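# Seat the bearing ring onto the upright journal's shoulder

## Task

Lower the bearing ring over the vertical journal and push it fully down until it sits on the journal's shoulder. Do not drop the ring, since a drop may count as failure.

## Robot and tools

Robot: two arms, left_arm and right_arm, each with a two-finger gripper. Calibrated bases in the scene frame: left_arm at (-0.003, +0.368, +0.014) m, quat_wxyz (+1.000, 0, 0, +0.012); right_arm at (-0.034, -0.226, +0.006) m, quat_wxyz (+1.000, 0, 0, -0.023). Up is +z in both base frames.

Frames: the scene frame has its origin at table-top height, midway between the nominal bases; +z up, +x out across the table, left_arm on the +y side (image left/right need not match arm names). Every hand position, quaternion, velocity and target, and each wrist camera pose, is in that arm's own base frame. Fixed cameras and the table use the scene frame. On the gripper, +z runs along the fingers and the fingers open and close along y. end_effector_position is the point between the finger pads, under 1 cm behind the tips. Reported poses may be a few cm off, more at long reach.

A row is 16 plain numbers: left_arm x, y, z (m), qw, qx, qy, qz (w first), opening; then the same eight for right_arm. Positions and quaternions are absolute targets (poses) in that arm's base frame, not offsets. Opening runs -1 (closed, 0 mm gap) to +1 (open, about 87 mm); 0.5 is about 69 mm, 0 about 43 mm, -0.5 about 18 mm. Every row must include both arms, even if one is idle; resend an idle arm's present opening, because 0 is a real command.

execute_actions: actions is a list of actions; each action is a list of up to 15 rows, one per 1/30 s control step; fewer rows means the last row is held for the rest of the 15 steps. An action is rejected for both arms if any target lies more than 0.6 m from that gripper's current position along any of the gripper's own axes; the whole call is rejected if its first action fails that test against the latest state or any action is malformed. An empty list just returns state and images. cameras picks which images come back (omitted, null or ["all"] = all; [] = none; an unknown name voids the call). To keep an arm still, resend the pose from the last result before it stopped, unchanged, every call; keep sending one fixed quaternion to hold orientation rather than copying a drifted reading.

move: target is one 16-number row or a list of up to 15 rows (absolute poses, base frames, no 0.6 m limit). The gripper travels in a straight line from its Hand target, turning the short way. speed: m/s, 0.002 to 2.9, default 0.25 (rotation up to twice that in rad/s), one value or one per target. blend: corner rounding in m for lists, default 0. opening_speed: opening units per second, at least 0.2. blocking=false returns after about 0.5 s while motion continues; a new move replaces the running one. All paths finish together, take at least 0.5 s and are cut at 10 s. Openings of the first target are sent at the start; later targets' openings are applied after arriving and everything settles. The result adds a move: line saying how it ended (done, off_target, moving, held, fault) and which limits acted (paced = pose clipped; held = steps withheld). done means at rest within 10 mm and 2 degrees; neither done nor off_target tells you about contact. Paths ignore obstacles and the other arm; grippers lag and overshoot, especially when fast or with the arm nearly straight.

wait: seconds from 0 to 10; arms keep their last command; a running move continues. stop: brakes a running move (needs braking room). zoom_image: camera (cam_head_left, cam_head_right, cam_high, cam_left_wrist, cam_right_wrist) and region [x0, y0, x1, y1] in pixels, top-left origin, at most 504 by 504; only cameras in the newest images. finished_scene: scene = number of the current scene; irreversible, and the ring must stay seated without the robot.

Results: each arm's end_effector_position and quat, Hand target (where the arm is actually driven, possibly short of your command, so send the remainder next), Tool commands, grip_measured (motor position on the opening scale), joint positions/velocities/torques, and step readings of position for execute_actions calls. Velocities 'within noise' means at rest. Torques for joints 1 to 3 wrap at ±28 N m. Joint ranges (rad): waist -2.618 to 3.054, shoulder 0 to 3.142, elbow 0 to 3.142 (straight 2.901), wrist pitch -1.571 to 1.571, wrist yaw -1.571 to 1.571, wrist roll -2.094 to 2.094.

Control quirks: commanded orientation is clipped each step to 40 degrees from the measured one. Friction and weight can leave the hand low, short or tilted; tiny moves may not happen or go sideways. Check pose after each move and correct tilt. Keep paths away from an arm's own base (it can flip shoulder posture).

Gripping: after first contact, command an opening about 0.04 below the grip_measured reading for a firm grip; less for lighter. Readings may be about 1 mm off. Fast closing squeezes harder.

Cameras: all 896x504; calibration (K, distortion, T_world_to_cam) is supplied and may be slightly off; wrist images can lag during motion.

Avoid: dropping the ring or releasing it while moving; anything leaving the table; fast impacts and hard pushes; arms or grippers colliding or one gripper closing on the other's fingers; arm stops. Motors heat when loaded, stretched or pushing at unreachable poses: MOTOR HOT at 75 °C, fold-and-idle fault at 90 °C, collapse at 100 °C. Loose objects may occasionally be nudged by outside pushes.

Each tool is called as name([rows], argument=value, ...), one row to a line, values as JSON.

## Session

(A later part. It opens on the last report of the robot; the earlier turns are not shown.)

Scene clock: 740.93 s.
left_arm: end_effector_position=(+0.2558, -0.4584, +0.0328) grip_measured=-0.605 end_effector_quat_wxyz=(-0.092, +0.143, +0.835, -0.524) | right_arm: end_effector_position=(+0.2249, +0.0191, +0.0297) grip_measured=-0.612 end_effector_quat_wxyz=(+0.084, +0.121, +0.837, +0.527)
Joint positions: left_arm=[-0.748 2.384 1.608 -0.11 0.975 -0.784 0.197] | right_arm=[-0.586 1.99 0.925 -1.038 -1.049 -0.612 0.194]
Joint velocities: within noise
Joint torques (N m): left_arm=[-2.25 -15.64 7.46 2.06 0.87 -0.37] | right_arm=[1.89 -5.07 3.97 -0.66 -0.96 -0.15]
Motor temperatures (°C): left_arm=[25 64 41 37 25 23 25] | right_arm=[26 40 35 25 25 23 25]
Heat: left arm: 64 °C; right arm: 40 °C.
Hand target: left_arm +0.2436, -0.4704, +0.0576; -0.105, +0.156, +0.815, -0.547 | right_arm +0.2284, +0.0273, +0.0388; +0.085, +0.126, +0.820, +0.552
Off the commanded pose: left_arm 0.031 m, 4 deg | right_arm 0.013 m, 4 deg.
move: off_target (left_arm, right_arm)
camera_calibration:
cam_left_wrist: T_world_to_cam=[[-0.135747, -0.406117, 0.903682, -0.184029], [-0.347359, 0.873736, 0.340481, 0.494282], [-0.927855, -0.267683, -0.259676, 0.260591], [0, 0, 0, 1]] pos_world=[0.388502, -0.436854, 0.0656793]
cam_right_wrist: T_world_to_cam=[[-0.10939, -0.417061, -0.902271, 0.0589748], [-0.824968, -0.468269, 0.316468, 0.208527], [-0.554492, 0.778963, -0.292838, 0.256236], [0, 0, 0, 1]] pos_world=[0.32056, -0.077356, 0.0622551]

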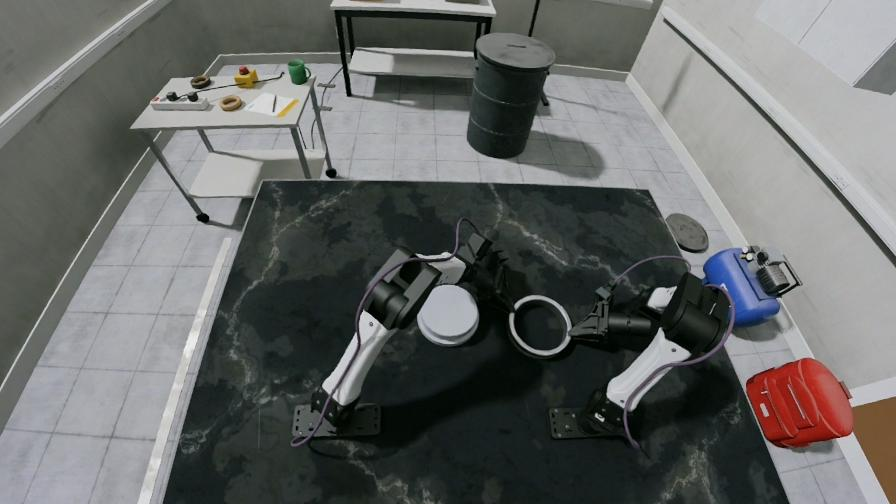

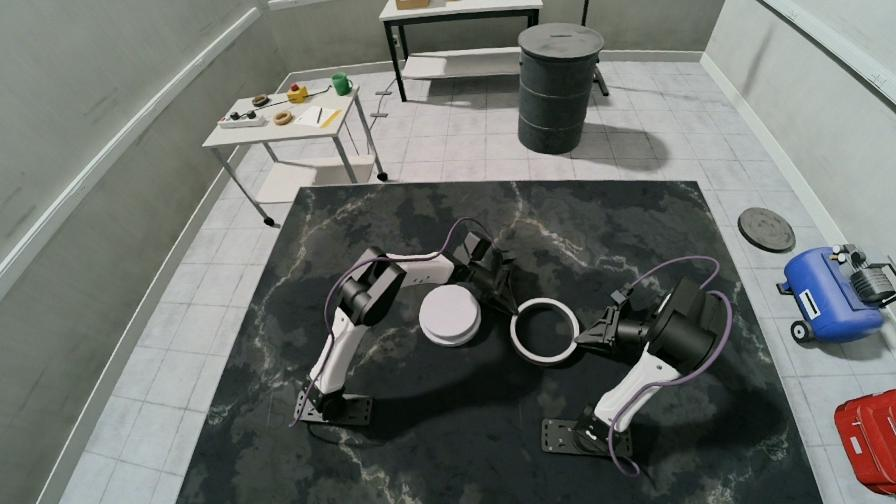

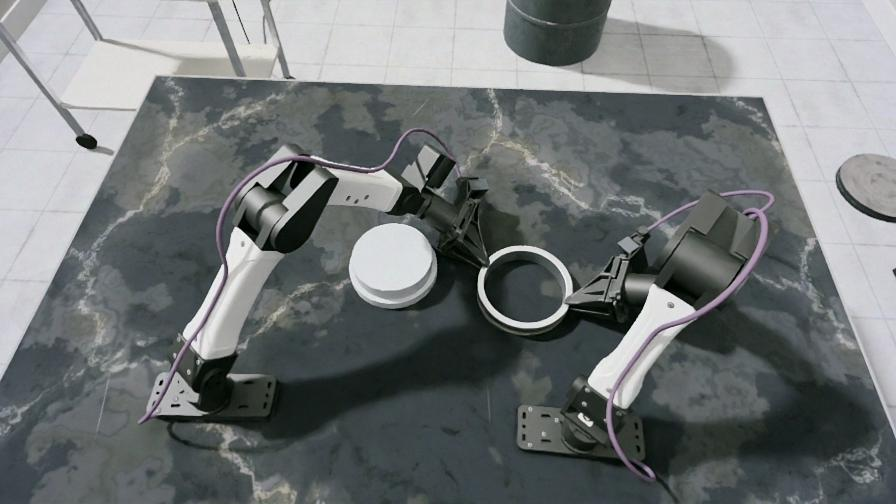

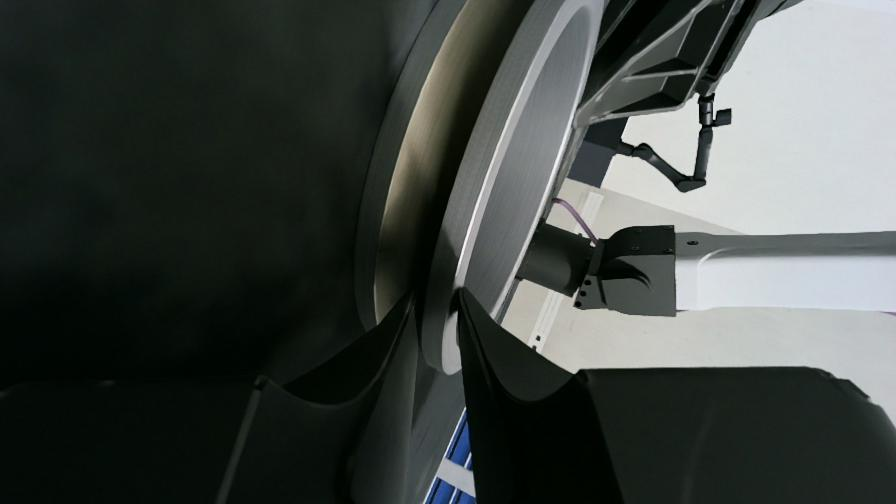

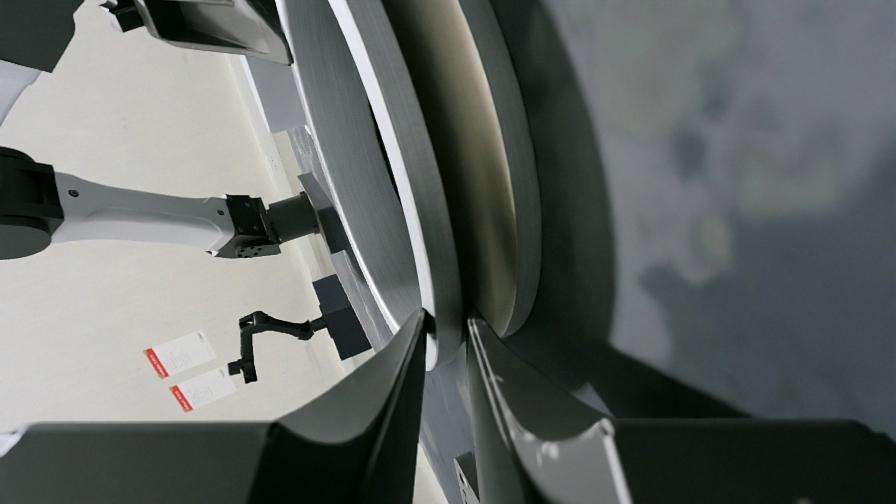

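move(target=[0.2420, -0.4755, 0.077, -0.1038, 0.1539, 0.8147, -0.5495, -0.61, 0.2295, 0.0310, 0.045, 0.0846, 0.1254, 0.8195, 0.5527, -0.62], speed=0.03, cameras=["cam_left_wrist","cam_right_wrist"])

Scene clock: 744.67 s.
left_arm: end_effector_position=(+0.2555, -0.4575, +0.0327) grip_measured=-0.607 end_effector_quat_wxyz=(-0.100, +0.131, +0.839, -0.519) | right_arm: end_effector_position=(+0.2249, +0.0192, +0.0298) grip_measured=-0.612 end_effector_quat_wxyz=(+0.084, +0.121, +0.837, +0.528)
Joint positions: left_arm=[-0.747 2.383 1.608 -0.122 0.972 -0.804 0.197] | right_arm=[-0.586 1.99 0.925 -1.038 -1.05 -0.612 0.194]
Joint velocities: within noise
Joint torques (N m): left_arm=[-3.06 -18.58 9.1 1.77 0.84 -0.3] | right_arm=[2.92 -6.74 3.85 -0.71 -1 0.03]
Motor temperatures (°C): left_arm=[25 66 41 37 25 23 25] | right_arm=[26 40 35 25 25 23 25]
Heat: left arm: 66 °C; right arm: 40 °C.
Hand target: left_arm +0.2412, -0.4737, +0.0758; -0.105, +0.155, +0.815, -0.548 | right_arm +0.2290, +0.0300, +0.0443; +0.084, +0.126, +0.820, +0.552
Off the commanded pose: left_arm 0.050 m, 5 deg | right_arm 0.020 m, 4 deg.
move: off_target (left_arm, right_arm)
camera_calibration:
cam_left_wrist: T_world_to_cam=[[-0.109717, -0.42183, 0.900012, -0.197274], [-0.349513, 0.864025, 0.362355, 0.488843], [-0.930485, -0.274809, -0.242233, 0.257279], [0, 0, 0, 1]] pos_world=[0.388607, -0.434886, 0.0627357]
cam_right_wrist: T_world_to_cam=[[-0.109594, -0.416493, -0.902509, 0.0591901], [-0.824934, -0.468416, 0.31634, 0.20848], [-0.554503, 0.779179, -0.292244, 0.256249], [0, 0, 0, 1]] pos_world=[0.32056, -0.0773561, 0.0623561]
Images, in order (width x height): cam_left_wrist 896x504, cam_right_wrist 896x504.

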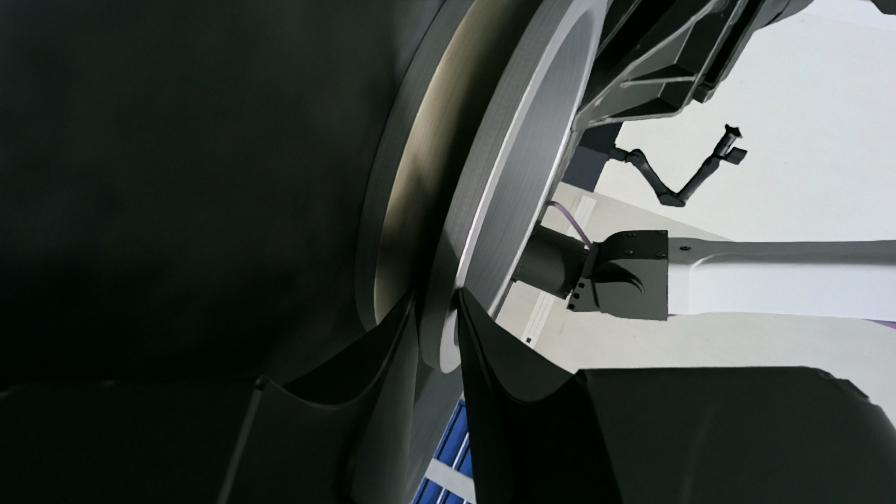

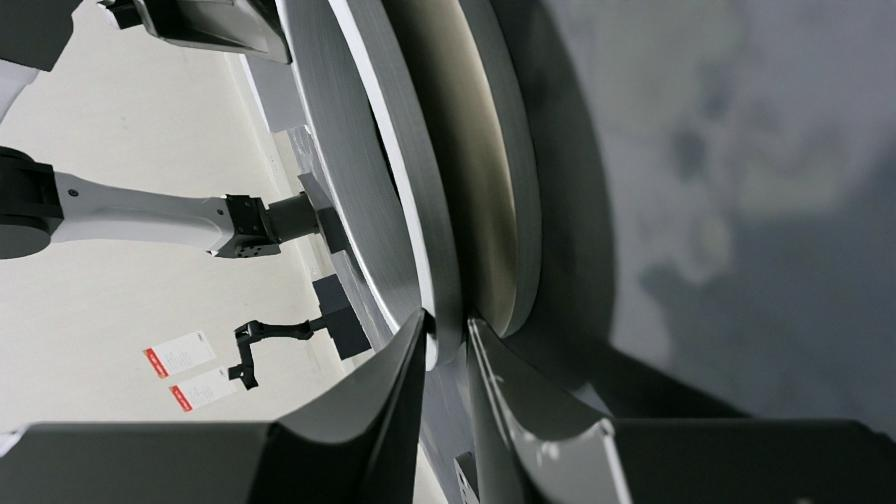

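Grip holds. Continue.

move(target=[0.2420, -0.4755, 0.092, -0.1038, 0.1539, 0.8147, -0.5495, -0.61, 0.2295, 0.0310, 0.052, 0.0846, 0.1254, 0.8195, 0.5527, -0.62], speed=0.03, cameras=["cam_left_wrist","cam_right_wrist"])

move(target=[0.2420, -0.4755, 0.100, -0.1038, 0.1539, 0.8147, -0.5495, -0.61, 0.2295, 0.0310, 0.060, 0.0846, 0.1254, 0.8195, 0.5527, -0.62], speed=0.03, cameras=["cam_left_wrist","cam_right_wrist"])

Scene clock: 749.10 s.
left_arm: end_effector_position=(+0.2544, -0.4544, +0.0339) grip_measured=-0.608 end_effector_quat_wxyz=(-0.104, +0.121, +0.847, -0.507) | right_arm: end_effector_position=(+0.2242, +0.0202, +0.0309) grip_measured=-0.617 end_effector_quat_wxyz=(+0.082, +0.120, +0.837, +0.528)
Joint positions: left_arm=[-0.747 2.369 1.608 -0.166 0.952 -0.804 0.196] | right_arm=[-0.582 1.986 0.925 -1.045 -1.048 -0.612 0.191]
Joint velocities: within noise
Joint torques (N m): left_arm=[-3.02 -19.67 10.54 1.71 1.05 -0.27] | right_arm=[2.55 -7.88 4.33 -0.91 -1.02 0.03]
Motor temperatures (°C): left_arm=[25 70 42 37 25 23 25] | right_arm=[26 40 35 25 26 23 25]
Heat: left arm: 70 °C; right arm: 40 °C.
Hand target: left_arm +0.2405, -0.4727, +0.0901; -0.105, +0.156, +0.815, -0.548 | right_arm +0.2290, +0.0301, +0.0505; +0.084, +0.126, +0.820, +0.552
Off the commanded pose: left_arm 0.063 m, 7 deg | right_arm 0.024 m, 4 deg.
move: off_target (left_arm, right_arm)
camera_calibration:
cam_left_wrist: T_world_to_cam=[[-0.0942659, -0.451314, 0.887372, -0.214156], [-0.355845, 0.847732, 0.393351, 0.478525], [-0.929779, -0.278687, -0.24051, 0.25546], [0, 0, 0, 1]] pos_world=[0.387614, -0.431119, 0.063248]
cam_right_wrist: T_world_to_cam=[[-0.110089, -0.417168, -0.902137, 0.0606092], [-0.821822, -0.472283, 0.318682, 0.207402], [-0.559008, 0.776479, -0.290845, 0.256409], [0, 0, 0, 1]] pos_world=[0.320454, -0.0758591, 0.0631576]
Images, in order (width x height): cam_left_wrist 896x504, cam_right_wrist 896x504.

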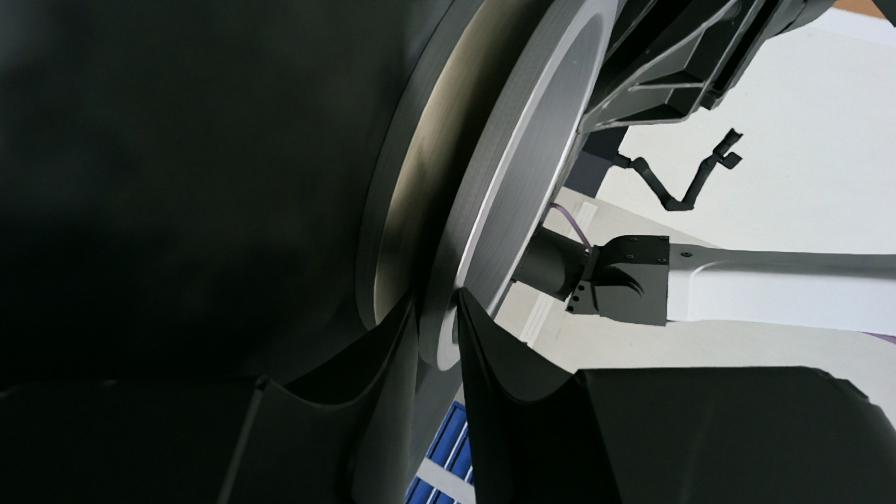

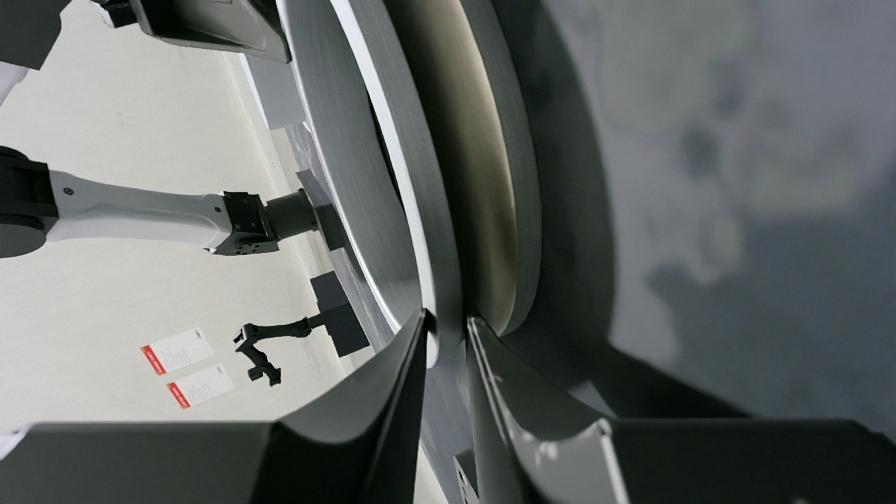

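Scene clock: 750.00 s.
left_arm: end_effector_position=(+0.2526, -0.4528, +0.0347) grip_measured=-0.609 end_effector_quat_wxyz=(-0.109, +0.115, +0.852, -0.499) | right_arm: end_effector_position=(+0.2235, +0.0201, +0.0322) grip_measured=-0.619 end_effector_quat_wxyz=(+0.083, +0.112, +0.842, +0.522)
Joint positions: left_arm=[-0.749 2.363 1.612 -0.2 0.943 -0.804 0.196] | right_arm=[-0.577 1.971 0.925 -1.047 -1.036 -0.615 0.191]
Joint velocities: within noise
Joint torques (N m): left_arm=[-2.89 -20.46 10.88 1.77 1.17 -0.23] | right_arm=[2.02 -8.28 5.12 -1.14 -1.13 0.07]
Motor temperatures (°C): left_arm=[25 71 42 37 25 23 25] | right_arm=[26 40 35 25 26 23 25]
Heat: left arm: 71 °C; right arm: 40 °C.
Hand target: left_arm +0.2398, -0.4719, +0.0977; -0.106, +0.157, +0.815, -0.548 | right_arm +0.2292, +0.0298, +0.0576; +0.085, +0.126, +0.820, +0.552
Off the commanded pose: left_arm 0.070 m, 8 deg | right_arm 0.030 m, 5 deg.
move: off_target (left_arm, right_arm)
camera_calibration:
cam_left_wrist: T_world_to_cam=[[-0.081846, -0.470189, 0.878763, -0.225659], [-0.354001, 0.837941, 0.415376, 0.470539], [-0.931657, -0.277086, -0.235029, 0.255366], [0, 0, 0, 1]] pos_world=[0.386016, -0.429628, 0.0628688]
cam_right_wrist: T_world_to_cam=[[-0.0977635, -0.433023, -0.896065, 0.0589829], [-0.818754, -0.476854, 0.319768, 0.205771], [-0.56576, 0.764919, -0.307921, 0.258753], [0, 0, 0, 1]] pos_world=[0.320634, -0.0742614, 0.0667289]
Images, in order (width x height): cam_left_wrist 896x504, cam_right_wrist 896x504.

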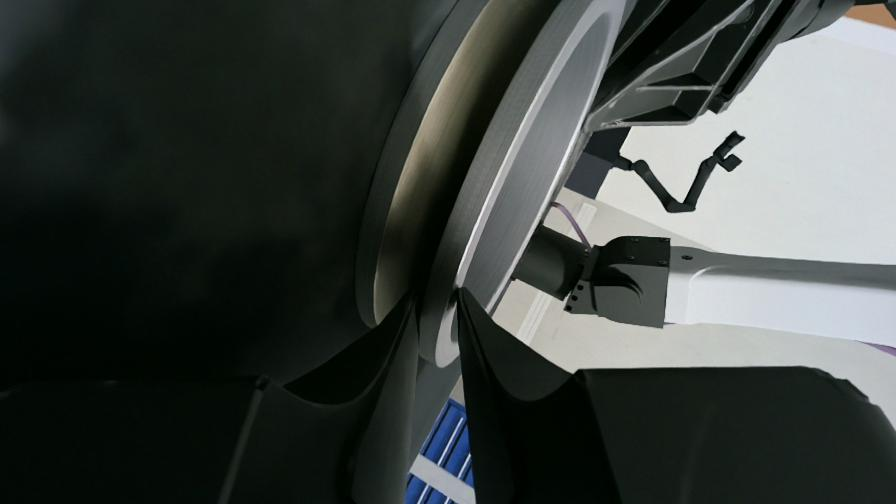

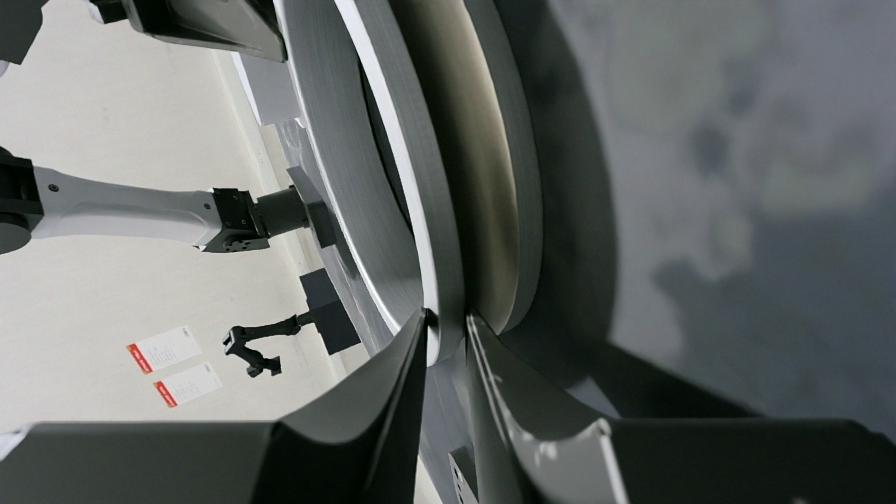

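move(target=[0.2440, -0.4715, 0.032, -0.1038, 0.1539, 0.8147, -0.5495, -0.60, 0.2295, 0.0310, 0.033, 0.0846, 0.1254, 0.8195, 0.5527, -0.61], speed=0.06, cameras=[])

Scene clock: 774.13 s.
left_arm: end_effector_position=(+0.2554, -0.4558, +0.0320) grip_measured=-0.599 end_effector_quat_wxyz=(-0.101, +0.141, +0.827, -0.535) | right_arm: end_effector_position=(+0.2239, +0.0203, +0.0297) grip_measured=-0.608 end_effector_quat_wxyz=(+0.081, +0.118, +0.838, +0.527)
Joint positions: left_arm=[-0.74 2.391 1.59 -0.07 1.01 -0.8 0.2] | right_arm=[-0.581 1.99 0.925 -1.042 -1.046 -0.615 0.196]
Joint velocities: within noise
Joint torques (N m): left_arm=[-3 -11.63 6.83 2.53 0.49 -0.21] | right_arm=[2.41 -4.14 2.99 -0.23 -1.03 0.04]
Motor temperatures (°C): left_arm=[25 77 46 37 26 23 24] | right_arm=[26 42 35 27 26 22 25]
Heat: left arm: 77 °C; right arm: 42 °C. Fold the left arm in close to its base, or ease its load, before you think long.
Hand target: left_arm +0.2434, -0.4703, +0.0324; -0.105, +0.156, +0.815, -0.548 | right_arm +0.2289, +0.0302, +0.0332; +0.084, +0.126, +0.820, +0.552
Off the commanded pose: left_arm 0.019 m, 3 deg | right_arm 0.012 m, 4 deg.
MOTOR HOT: joint 2 (shoulder) of the left arm reports 77 °C; the controller's stop level is 90 °C. To cool a motor, set the load down, stop pushing, or move to a pose that needs little force.
move: off_target (left_arm, right_arm)
No camera images: "cameras" was empty.

move([
  [0.2540, -0.4560, 0.030, -0.1038, 0.1539, 0.8147, -0.5495, -0.30, 0.2280, 0.0270, 0.031, 0.0846, 0.1254, 0.8195, 0.5527, -0.61],
  [0.2680, -0.4200, 0.055, -0.1038, 0.1539, 0.8147, -0.5495, -0.30, 0.2280, 0.0270, 0.031, 0.0846, 0.1254, 0.8195, 0.5527, -0.61],
  [0.20, -0.20, 0.20, -0.1038, 0.1539, 0.8147, -0.5495, -0.30, 0.2280, 0.0270, 0.031, 0.0846, 0.1254, 0.8195, 0.5527, -0.61],
], speed=[0.05,0.08,0.2], opening_speed=0.6)

Scene clock: 781.47 s.
left_arm: end_effector_position=(+0.1971, -0.1999, +0.1997) grip_measured=-0.300 end_effector_quat_wxyz=(-0.104, +0.149, +0.814, -0.552) | right_arm: end_effector_position=(+0.2248, +0.0224, +0.0297) grip_measured=-0.609 end_effector_quat_wxyz=(+0.080, +0.126, +0.830, +0.538)
Joint positions: left_arm=[-0.209 1.796 1.405 -1.558 1.164 0.403 0.35] | right_arm=[-0.582 2.01 0.925 -1.046 -1.068 -0.618 0.196]
Joint velocities: within noise
Joint torques (N m): left_arm=[-0.13 -6.5 8.17 -0.33 0.41 0.35] | right_arm=[1.22 -4.56 3.45 -0.35 -0.77 -0.16]
Motor temperatures (°C): left_arm=[25 76 45 37 26 23 24] | right_arm=[26 41 35 26 26 22 25]
Heat: left arm: 76 °C; right arm: 41 °C. Fold the left arm in close to its base, or ease its load, before you think long.
Hand target: left_arm +0.2000, -0.2000, +0.2000; -0.103, +0.154, +0.815, -0.549 | right_arm +0.2279, +0.0268, +0.0310; +0.085, +0.126, +0.820, +0.552
Off the commanded pose: left_arm 0.003 m, 1 deg | right_arm 0.006 m, 2 deg.
MOTOR HOT: still on. Joint 2 (shoulder) of the left arm reports 76 °C.
move: done
camera_calibration:
cam_left_wrist: T_world_to_cam=[[-0.121192, -0.340883, 0.932261, -0.233361], [-0.31915, 0.902697, 0.288584, 0.201749], [-0.939923, -0.262557, -0.218192, 0.31373], [0, 0, 0, 1]] pos_world=[0.330989, -0.179295, 0.227785]
cam_right_wrist: T_world_to_cam=[[-0.118863, -0.391955, -0.912274, 0.0622335], [-0.823639, -0.474199, 0.311053, 0.20997], [-0.554518, 0.788357, -0.266464, 0.252709], [0, 0, 0, 1]] pos_world=[0.320468, -0.0752642, 0.0588001]

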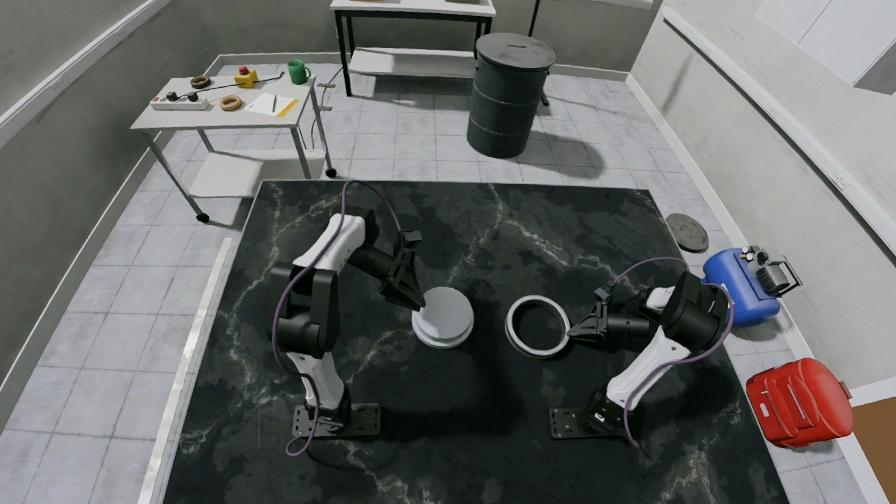

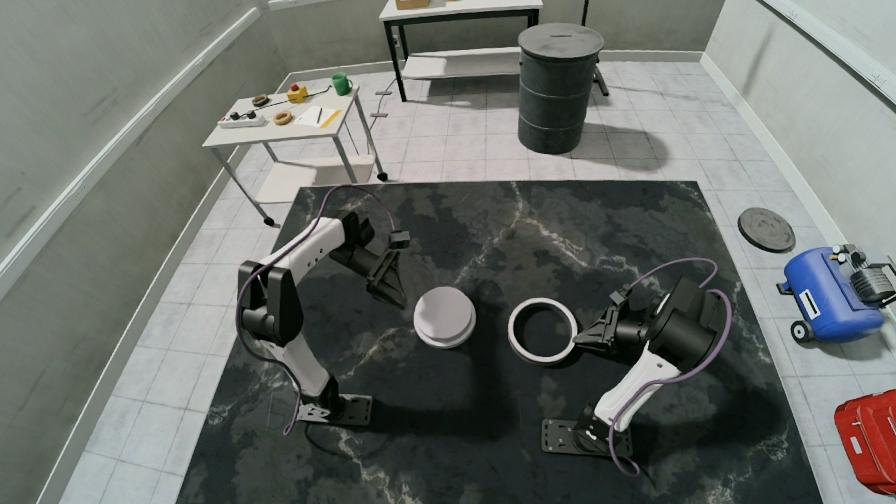

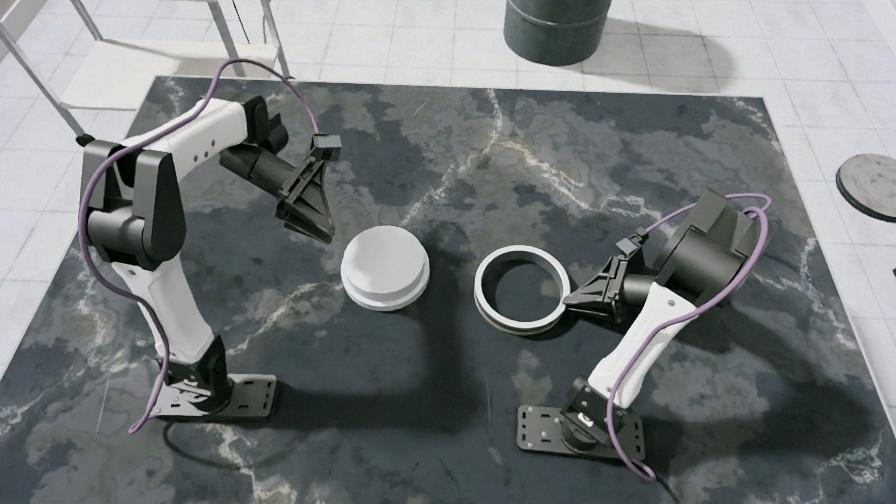

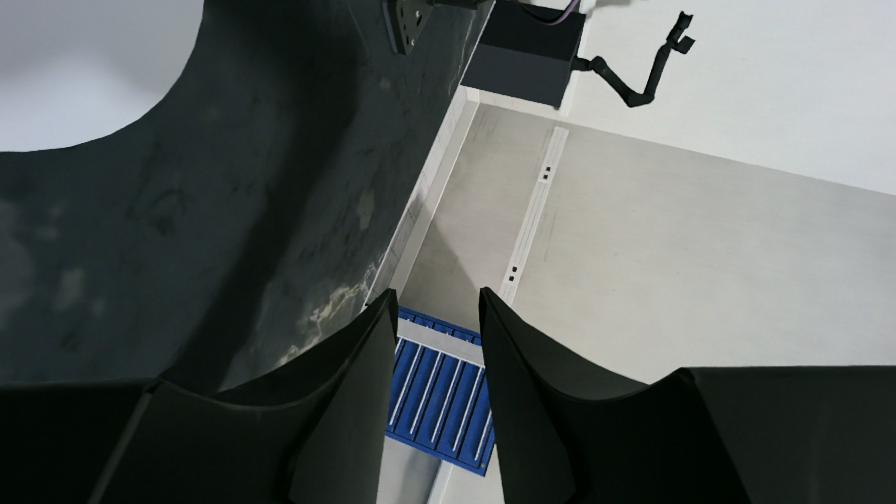

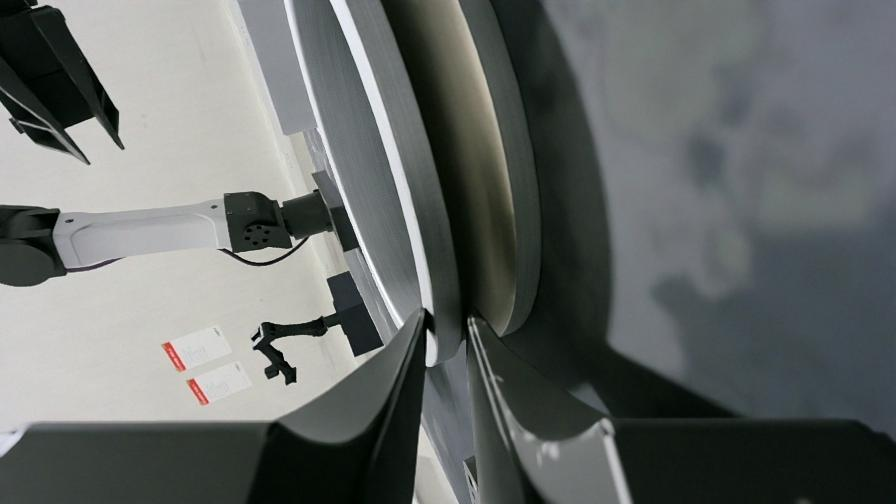

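wait(seconds=10, cameras=[])

wait(seconds=10, cameras=[])

wait(seconds=10, cameras=[])

wait(seconds=10, cameras=["cam_high","cam_head_left","cam_right_wrist"])

Scene clock: 831.33 s.
left_arm: end_effector_position=(+0.1969, -0.1998, +0.1998) grip_measured=-0.300 end_effector_quat_wxyz=(-0.104, +0.148, +0.814, -0.552) | right_arm: end_effector_position=(+0.2248, +0.0224, +0.0297) grip_measured=-0.609 end_effector_quat_wxyz=(+0.080, +0.126, +0.830, +0.538)
Joint positions: left_arm=[-0.209 1.796 1.405 -1.559 1.163 0.404 0.35] | right_arm=[-0.582 2.01 0.925 -1.046 -1.068 -0.618 0.196]
Joint velocities: within noise
Joint torques (N m): left_arm=[-0.13 -6.5 8.17 -0.33 0.41 0.36] | right_arm=[1.2 -4.55 3.45 -0.35 -0.76 -0.17]
Motor temperatures (°C): left_arm=[25 57 44 33 25 23 24] | right_arm=[26 37 34 25 26 23 24]
Heat: left arm: 57 °C; right arm: 37 °C.
Hand target: left_arm +0.2000, -0.2000, +0.2000; -0.103, +0.154, +0.815, -0.549 | right_arm +0.2279, +0.0268, +0.0310; +0.085, +0.126, +0.820, +0.552
Tool commands: left_gripper/opening=-0.3 right_gripper/opening=-0.61
Off the commanded pose: left_arm 0.003 m, 1 deg | right_arm 0.006 m, 2 deg.
MOTOR HOT: cleared for the motors of the left arm.
wait: 10.00 s; at rest from the start
No camera images: "cameras" was empty.

Scene clock: 841.33 s.
left_arm: end_effector_position=(+0.1969, -0.1998, +0.1998) grip_measured=-0.300 end_effector_quat_wxyz=(-0.104, +0.148, +0.814, -0.552) | right_arm: end_effector_position=(+0.2248, +0.0224, +0.0297) grip_measured=-0.609 end_effector_quat_wxyz=(+0.080, +0.126, +0.830, +0.538)
Joint positions: left_arm=[-0.209 1.796 1.405 -1.559 1.163 0.404 0.35] | right_arm=[-0.582 2.01 0.925 -1.046 -1.068 -0.618 0.196]
Joint velocities: within noise
Joint torques (N m): left_arm=[-0.12 -6.53 8.17 -0.33 0.41 0.36] | right_arm=[1.21 -4.53 3.47 -0.35 -0.77 -0.16]
Motor temperatures (°C): left_arm=[25 55 44 33 25 23 24] | right_arm=[26 37 34 25 26 23 24]
Heat: left arm: 55 °C; right arm: 37 °C.
Hand target: left_arm +0.2000, -0.2000, +0.2000; -0.103, +0.154, +0.815, -0.549 | right_arm +0.2279, +0.0268, +0.0310; +0.085, +0.126, +0.820, +0.552
Tool commands: left_gripper/opening=-0.3 right_gripper/opening=-0.61
Off the commanded pose: left_arm 0.003 m, 1 deg | right_arm 0.006 m, 2 deg.
wait: 10.00 s; at rest by 0.17 s
No camera images: "cameras" was empty.

Scene clock: 851.33 s.
left_arm: end_effector_position=(+0.1969, -0.1998, +0.1998) grip_measured=-0.300 end_effector_quat_wxyz=(-0.105, +0.148, +0.814, -0.552) | right_arm: end_effector_position=(+0.2248, +0.0224, +0.0297) grip_measured=-0.609 end_effector_quat_wxyz=(+0.080, +0.126, +0.830, +0.538)
Joint positions: left_arm=[-0.209 1.796 1.405 -1.56 1.163 0.404 0.35] | right_arm=[-0.582 2.01 0.925 -1.046 -1.068 -0.618 0.196]
Joint velocities: within noise
Joint torques (N m): left_arm=[-0.12 -6.5 8.14 -0.33 0.41 0.36] | right_arm=[1.24 -4.55 3.43 -0.35 -0.77 -0.16]
Motor temperatures (°C): left_arm=[25 54 44 33 25 23 24] | right_arm=[26 37 34 25 26 23 24]
Heat: left arm: 54 °C; right arm: 37 °C.
Hand target: left_arm +0.2000, -0.2000, +0.2000; -0.103, +0.154, +0.815, -0.549 | right_arm +0.2279, +0.0268, +0.0310; +0.085, +0.126, +0.820, +0.552
Tool commands: left_gripper/opening=-0.3 right_gripper/opening=-0.61
Off the commanded pose: left_arm 0.003 m, 1 deg | right_arm 0.006 m, 2 deg.
wait: 10.00 s; at rest by 0.17 s
No camera images: "cameras" was empty.

Scene clock: 861.33 s.
left_arm: end_effector_position=(+0.1969, -0.1998, +0.1998) grip_measured=-0.300 end_effector_quat_wxyz=(-0.105, +0.148, +0.814, -0.552) | right_arm: end_effector_position=(+0.2248, +0.0224, +0.0297) grip_measured=-0.609 end_effector_quat_wxyz=(+0.080, +0.126, +0.830, +0.538)
Joint positions: left_arm=[-0.209 1.796 1.405 -1.56 1.163 0.404 0.35] | right_arm=[-0.582 2.01 0.925 -1.046 -1.068 -0.618 0.196]
Joint velocities: within noise
Joint torques (N m): left_arm=[-0.13 -6.5 8.17 -0.33 0.41 0.36] | right_arm=[1.2 -4.55 3.44 -0.35 -0.77 -0.16]
Motor temperatures (°C): left_arm=[25 52 44 32 25 23 24] | right_arm=[26 37 33 25 26 23 24]
Heat: left arm: 52 °C; right arm: 37 °C.
Hand target: left_arm +0.2000, -0.2000, +0.2000; -0.103, +0.154, +0.815, -0.549 | right_arm +0.2279, +0.0268, +0.0310; +0.085, +0.126, +0.820, +0.552
Tool commands: left_gripper/opening=-0.3 right_gripper/opening=-0.61
Off the commanded pose: left_arm 0.003 m, 1 deg | right_arm 0.006 m, 2 deg.
wait: 10.00 s; at rest by 0.17 s
camera_calibration:
cam_right_wrist: T_world_to_cam=[[-0.118483, -0.391981, -0.912312, 0.0621116], [-0.823685, -0.474309, 0.310763, 0.209993], [-0.554531, 0.788278, -0.266671, 0.252719], [0, 0, 0, 1]] pos_world=[0.320468, -0.0752643, 0.0587999]
Images, in order (width x height): cam_head_left 896x504, cam_high 896x504, cam_right_wrist 896x504.

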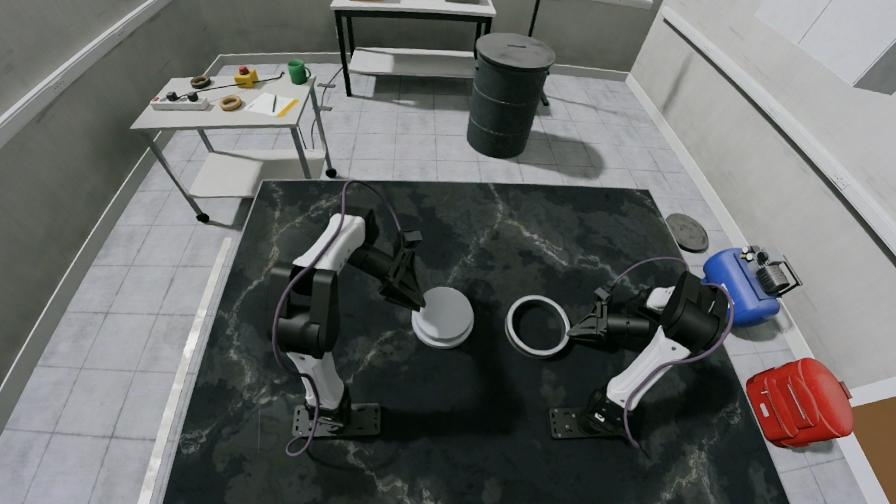

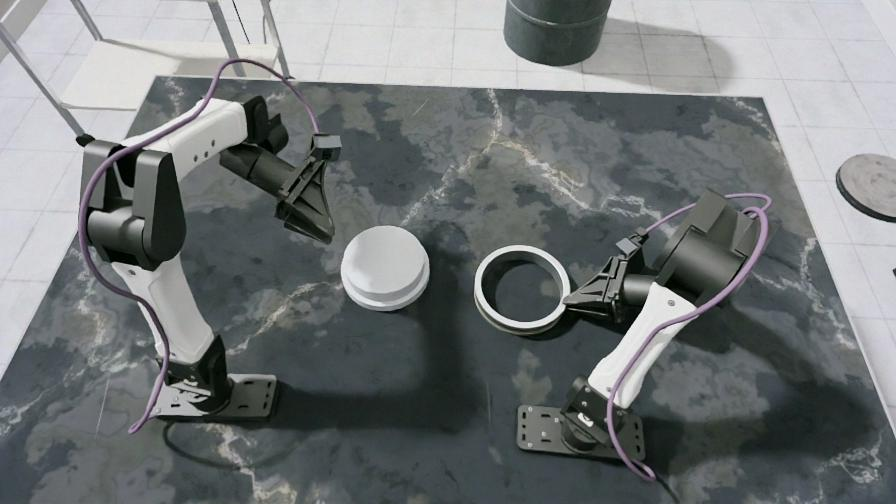

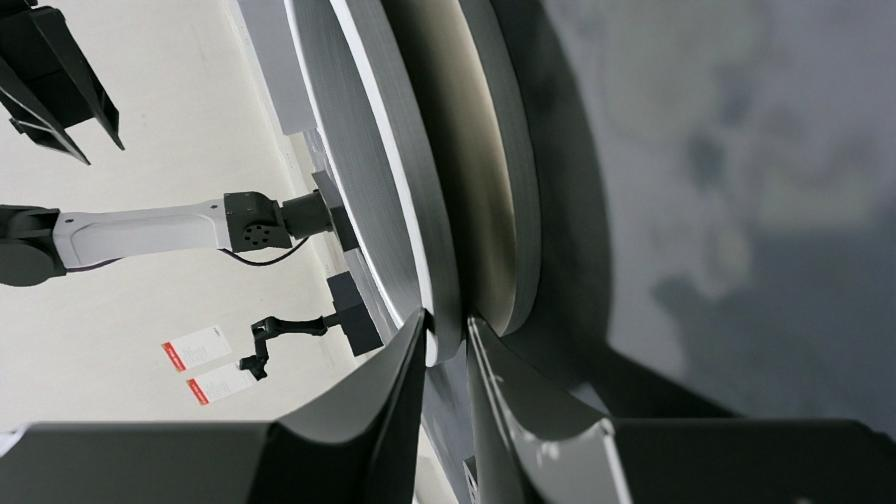

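move([
  [0.2610, -0.4300, 0.100, -0.1038, 0.1539, 0.8147, -0.5495, -0.30, 0.2280, 0.0270, 0.031, 0.0846, 0.1254, 0.8195, 0.5527, -0.61],
  [0.2600, -0.4360, 0.030, -0.1038, 0.1539, 0.8147, -0.5495, -0.30, 0.2280, 0.0270, 0.031, 0.0846, 0.1254, 0.8195, 0.5527, -0.61],
  [0.2440, -0.4705, 0.030, -0.1038, 0.1539, 0.8147, -0.5495, -0.30, 0.2285, 0.0280, 0.031, 0.0846, 0.1254, 0.8195, 0.5527, -0.61],
], speed=[0.2,0.08,0.05], cameras=["cam_left_wrist","cam_high"])

Scene clock: 869.53 s.
left_arm: end_effector_position=(+0.2518, -0.4533, +0.0325) grip_measured=-0.300 end_effector_quat_wxyz=(-0.109, +0.140, +0.820, -0.544) | right_arm: end_effector_position=(+0.2248, +0.0224, +0.0297) grip_measured=-0.609 end_effector_quat_wxyz=(+0.080, +0.126, +0.830, +0.538)
Joint positions: left_arm=[-0.737 2.388 1.562 -0.029 1.038 -0.819 0.35] | right_arm=[-0.582 2.01 0.925 -1.046 -1.068 -0.618 0.196]
Joint velocities: within noise
Joint torques (N m): left_arm=[-3.17 -11.3 8.27 2.24 0.24 -0.02] | right_arm=[1.62 -4.67 3.33 -0.3 -0.79 -0.11]
Motor temperatures (°C): left_arm=[25 53 44 33 25 23 24] | right_arm=[26 37 33 25 26 23 24]
Heat: left arm: 53 °C; right arm: 37 °C.
Hand target: left_arm +0.2432, -0.4695, +0.0305; -0.104, +0.154, +0.815, -0.549 | right_arm +0.2283, +0.0277, +0.0310; +0.085, +0.126, +0.820, +0.552
Off the commanded pose: left_arm 0.019 m, 2 deg | right_arm 0.007 m, 2 deg.
move: off_target (left_arm)
camera_calibration:
cam_left_wrist: T_world_to_cam=[[-0.10464, -0.363601, 0.925659, -0.171521], [-0.322176, 0.892969, 0.31434, 0.491822], [-0.940879, -0.265333, -0.210583, 0.260913], [0, 0, 0, 1]] pos_world=[0.385993, -0.432318, 0.0591148]
Images, in order (width x height): cam_high 896x504, cam_left_wrist 896x504.

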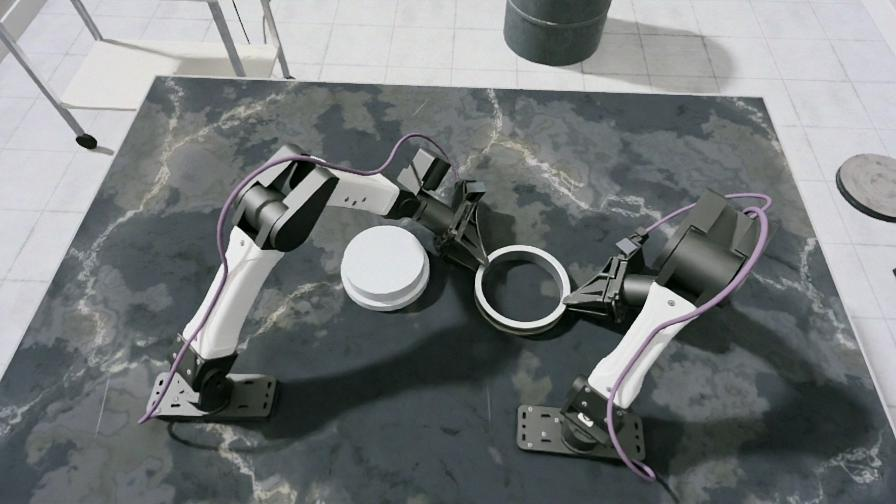

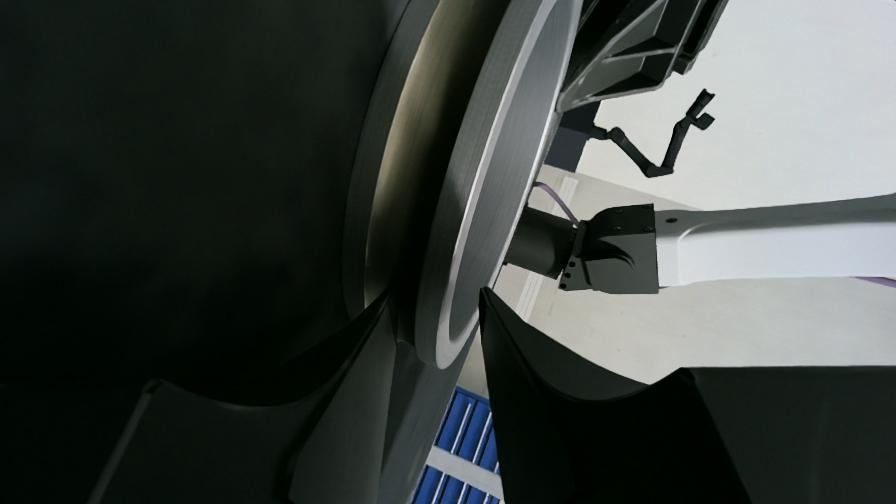

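move([
  [0.2500, -0.4560, 0.032, -0.1038, 0.1539, 0.8147, -0.5495, -0.42, 0.2280, 0.0270, 0.031, 0.0846, 0.1254, 0.8195, 0.5527, -0.61],
  [0.2415, -0.4770, 0.034, -0.1038, 0.1539, 0.8147, -0.5495, -0.42, 0.2290, 0.0300, 0.031, 0.0846, 0.1254, 0.8195, 0.5527, -0.61],
], speed=[0.08,0.05], cameras=["cam_left_wrist","cam_high"])

Scene clock: 875.77 s.
left_arm: end_effector_position=(+0.2535, -0.4538, +0.0299) grip_measured=-0.420 end_effector_quat_wxyz=(-0.108, +0.132, +0.824, -0.540) | right_arm: end_effector_position=(+0.2248, +0.0223, +0.0297) grip_measured=-0.609 end_effector_quat_wxyz=(+0.080, +0.125, +0.830, +0.538)
Joint positions: left_arm=[-0.737 2.39 1.562 -0.029 1.022 -0.831 0.29] | right_arm=[-0.582 2.01 0.925 -1.046 -1.068 -0.619 0.196]
Joint velocities: within noise
Joint torques (N m): left_arm=[-4.31 -11.77 9.22 2.27 0.31 -0.11] | right_arm=[2.32 -5 2.86 -0.19 -0.82 0.02]
Motor temperatures (°C): left_arm=[25 55 44 34 25 23 24] | right_arm=[26 37 33 25 26 23 24]
Heat: left arm: 55 °C; right arm: 37 °C.
Hand target: left_arm +0.2403, -0.4753, +0.0346; -0.105, +0.154, +0.815, -0.549 | right_arm +0.2286, +0.0297, +0.0311; +0.084, +0.125, +0.820, +0.553
Off the commanded pose: left_arm 0.026 m, 3 deg | right_arm 0.009 m, 2 deg.
move: off_target (left_arm)
camera_calibration:
cam_left_wrist: T_world_to_cam=[[-0.0951488, -0.378242, 0.920804, -0.177989], [-0.333729, 0.88359, 0.328471, 0.491788], [-0.937855, -0.276045, -0.210303, 0.256129], [0, 0, 0, 1]] pos_world=[0.387401, -0.431159, 0.0562195]
Images, in order (width x height): cam_high 896x504, cam_left_wrist 896x504.

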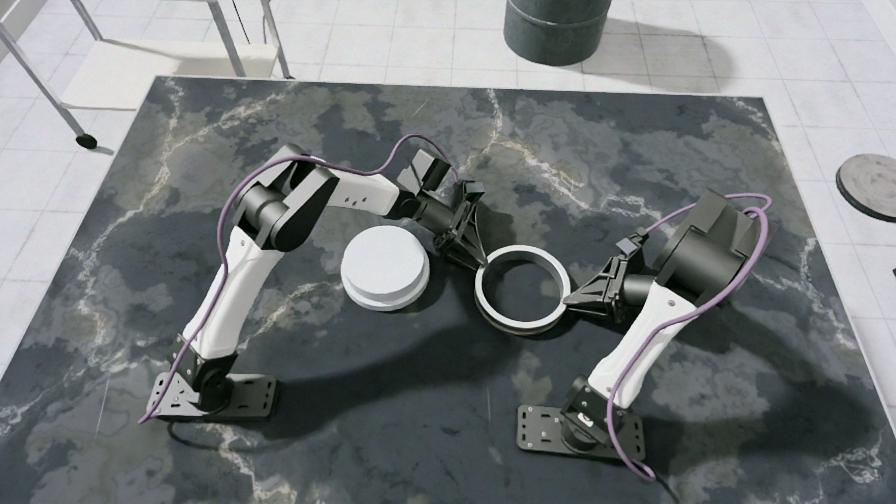

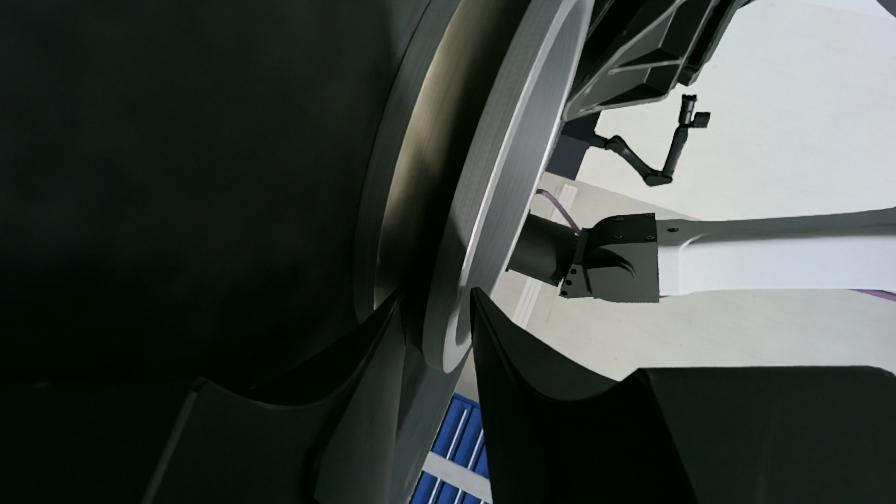

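move(target=[0.2415, -0.4770, 0.038, -0.1038, 0.1539, 0.8147, -0.5495, -0.61, 0.2290, 0.0300, 0.033, 0.0846, 0.1254, 0.8195, 0.5527, -0.61], speed=0.05, opening_speed=0.5, cameras=["cam_left_wrist"])

Scene clock: 881.60 s.
left_arm: end_effector_position=(+0.2545, -0.4536, +0.0299) grip_measured=-0.605 end_effector_quat_wxyz=(-0.107, +0.131, +0.825, -0.540) | right_arm: end_effector_position=(+0.2248, +0.0223, +0.0297) grip_measured=-0.609 end_effector_quat_wxyz=(+0.080, +0.125, +0.830, +0.538)
Joint positions: left_arm=[-0.735 2.39 1.562 -0.027 1.021 -0.832 0.197] | right_arm=[-0.582 2.01 0.925 -1.046 -1.068 -0.619 0.196]
Joint velocities: within noise
Joint torques (N m): left_arm=[-4.42 -12.56 9.43 2.15 0.32 -0.11] | right_arm=[2.3 -5.49 2.99 -0.27 -0.82 0.02]
Motor temperatures (°C): left_arm=[25 55 44 36 25 23 24] | right_arm=[26 37 33 25 26 23 24]
Heat: left arm: 55 °C; right arm: 37 °C.
Hand target: left_arm +0.2404, -0.4753, +0.0385; -0.105, +0.154, +0.814, -0.549 | right_arm +0.2286, +0.0297, +0.0331; +0.084, +0.125, +0.820, +0.553
Off the commanded pose: left_arm 0.028 m, 3 deg | right_arm 0.009 m, 2 deg.
move: off_target (left_arm)
camera_calibration:
cam_left_wrist: T_world_to_cam=[[-0.095133, -0.378438, 0.920725, -0.177937], [-0.336749, 0.882625, 0.327983, 0.49232], [-0.936776, -0.278851, -0.211405, 0.255709], [0, 0, 0, 1]] pos_world=[0.388403, -0.430567, 0.0564161]
Images, in order (width x height): cam_left_wrist 896x504.

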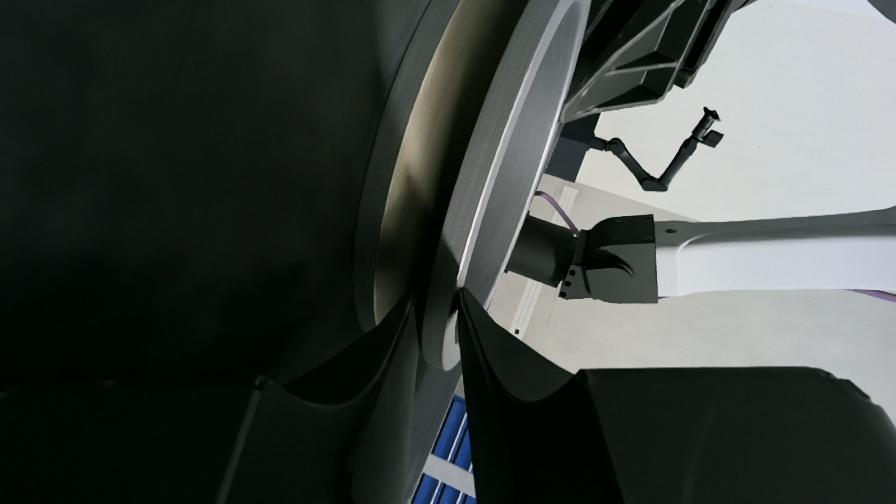

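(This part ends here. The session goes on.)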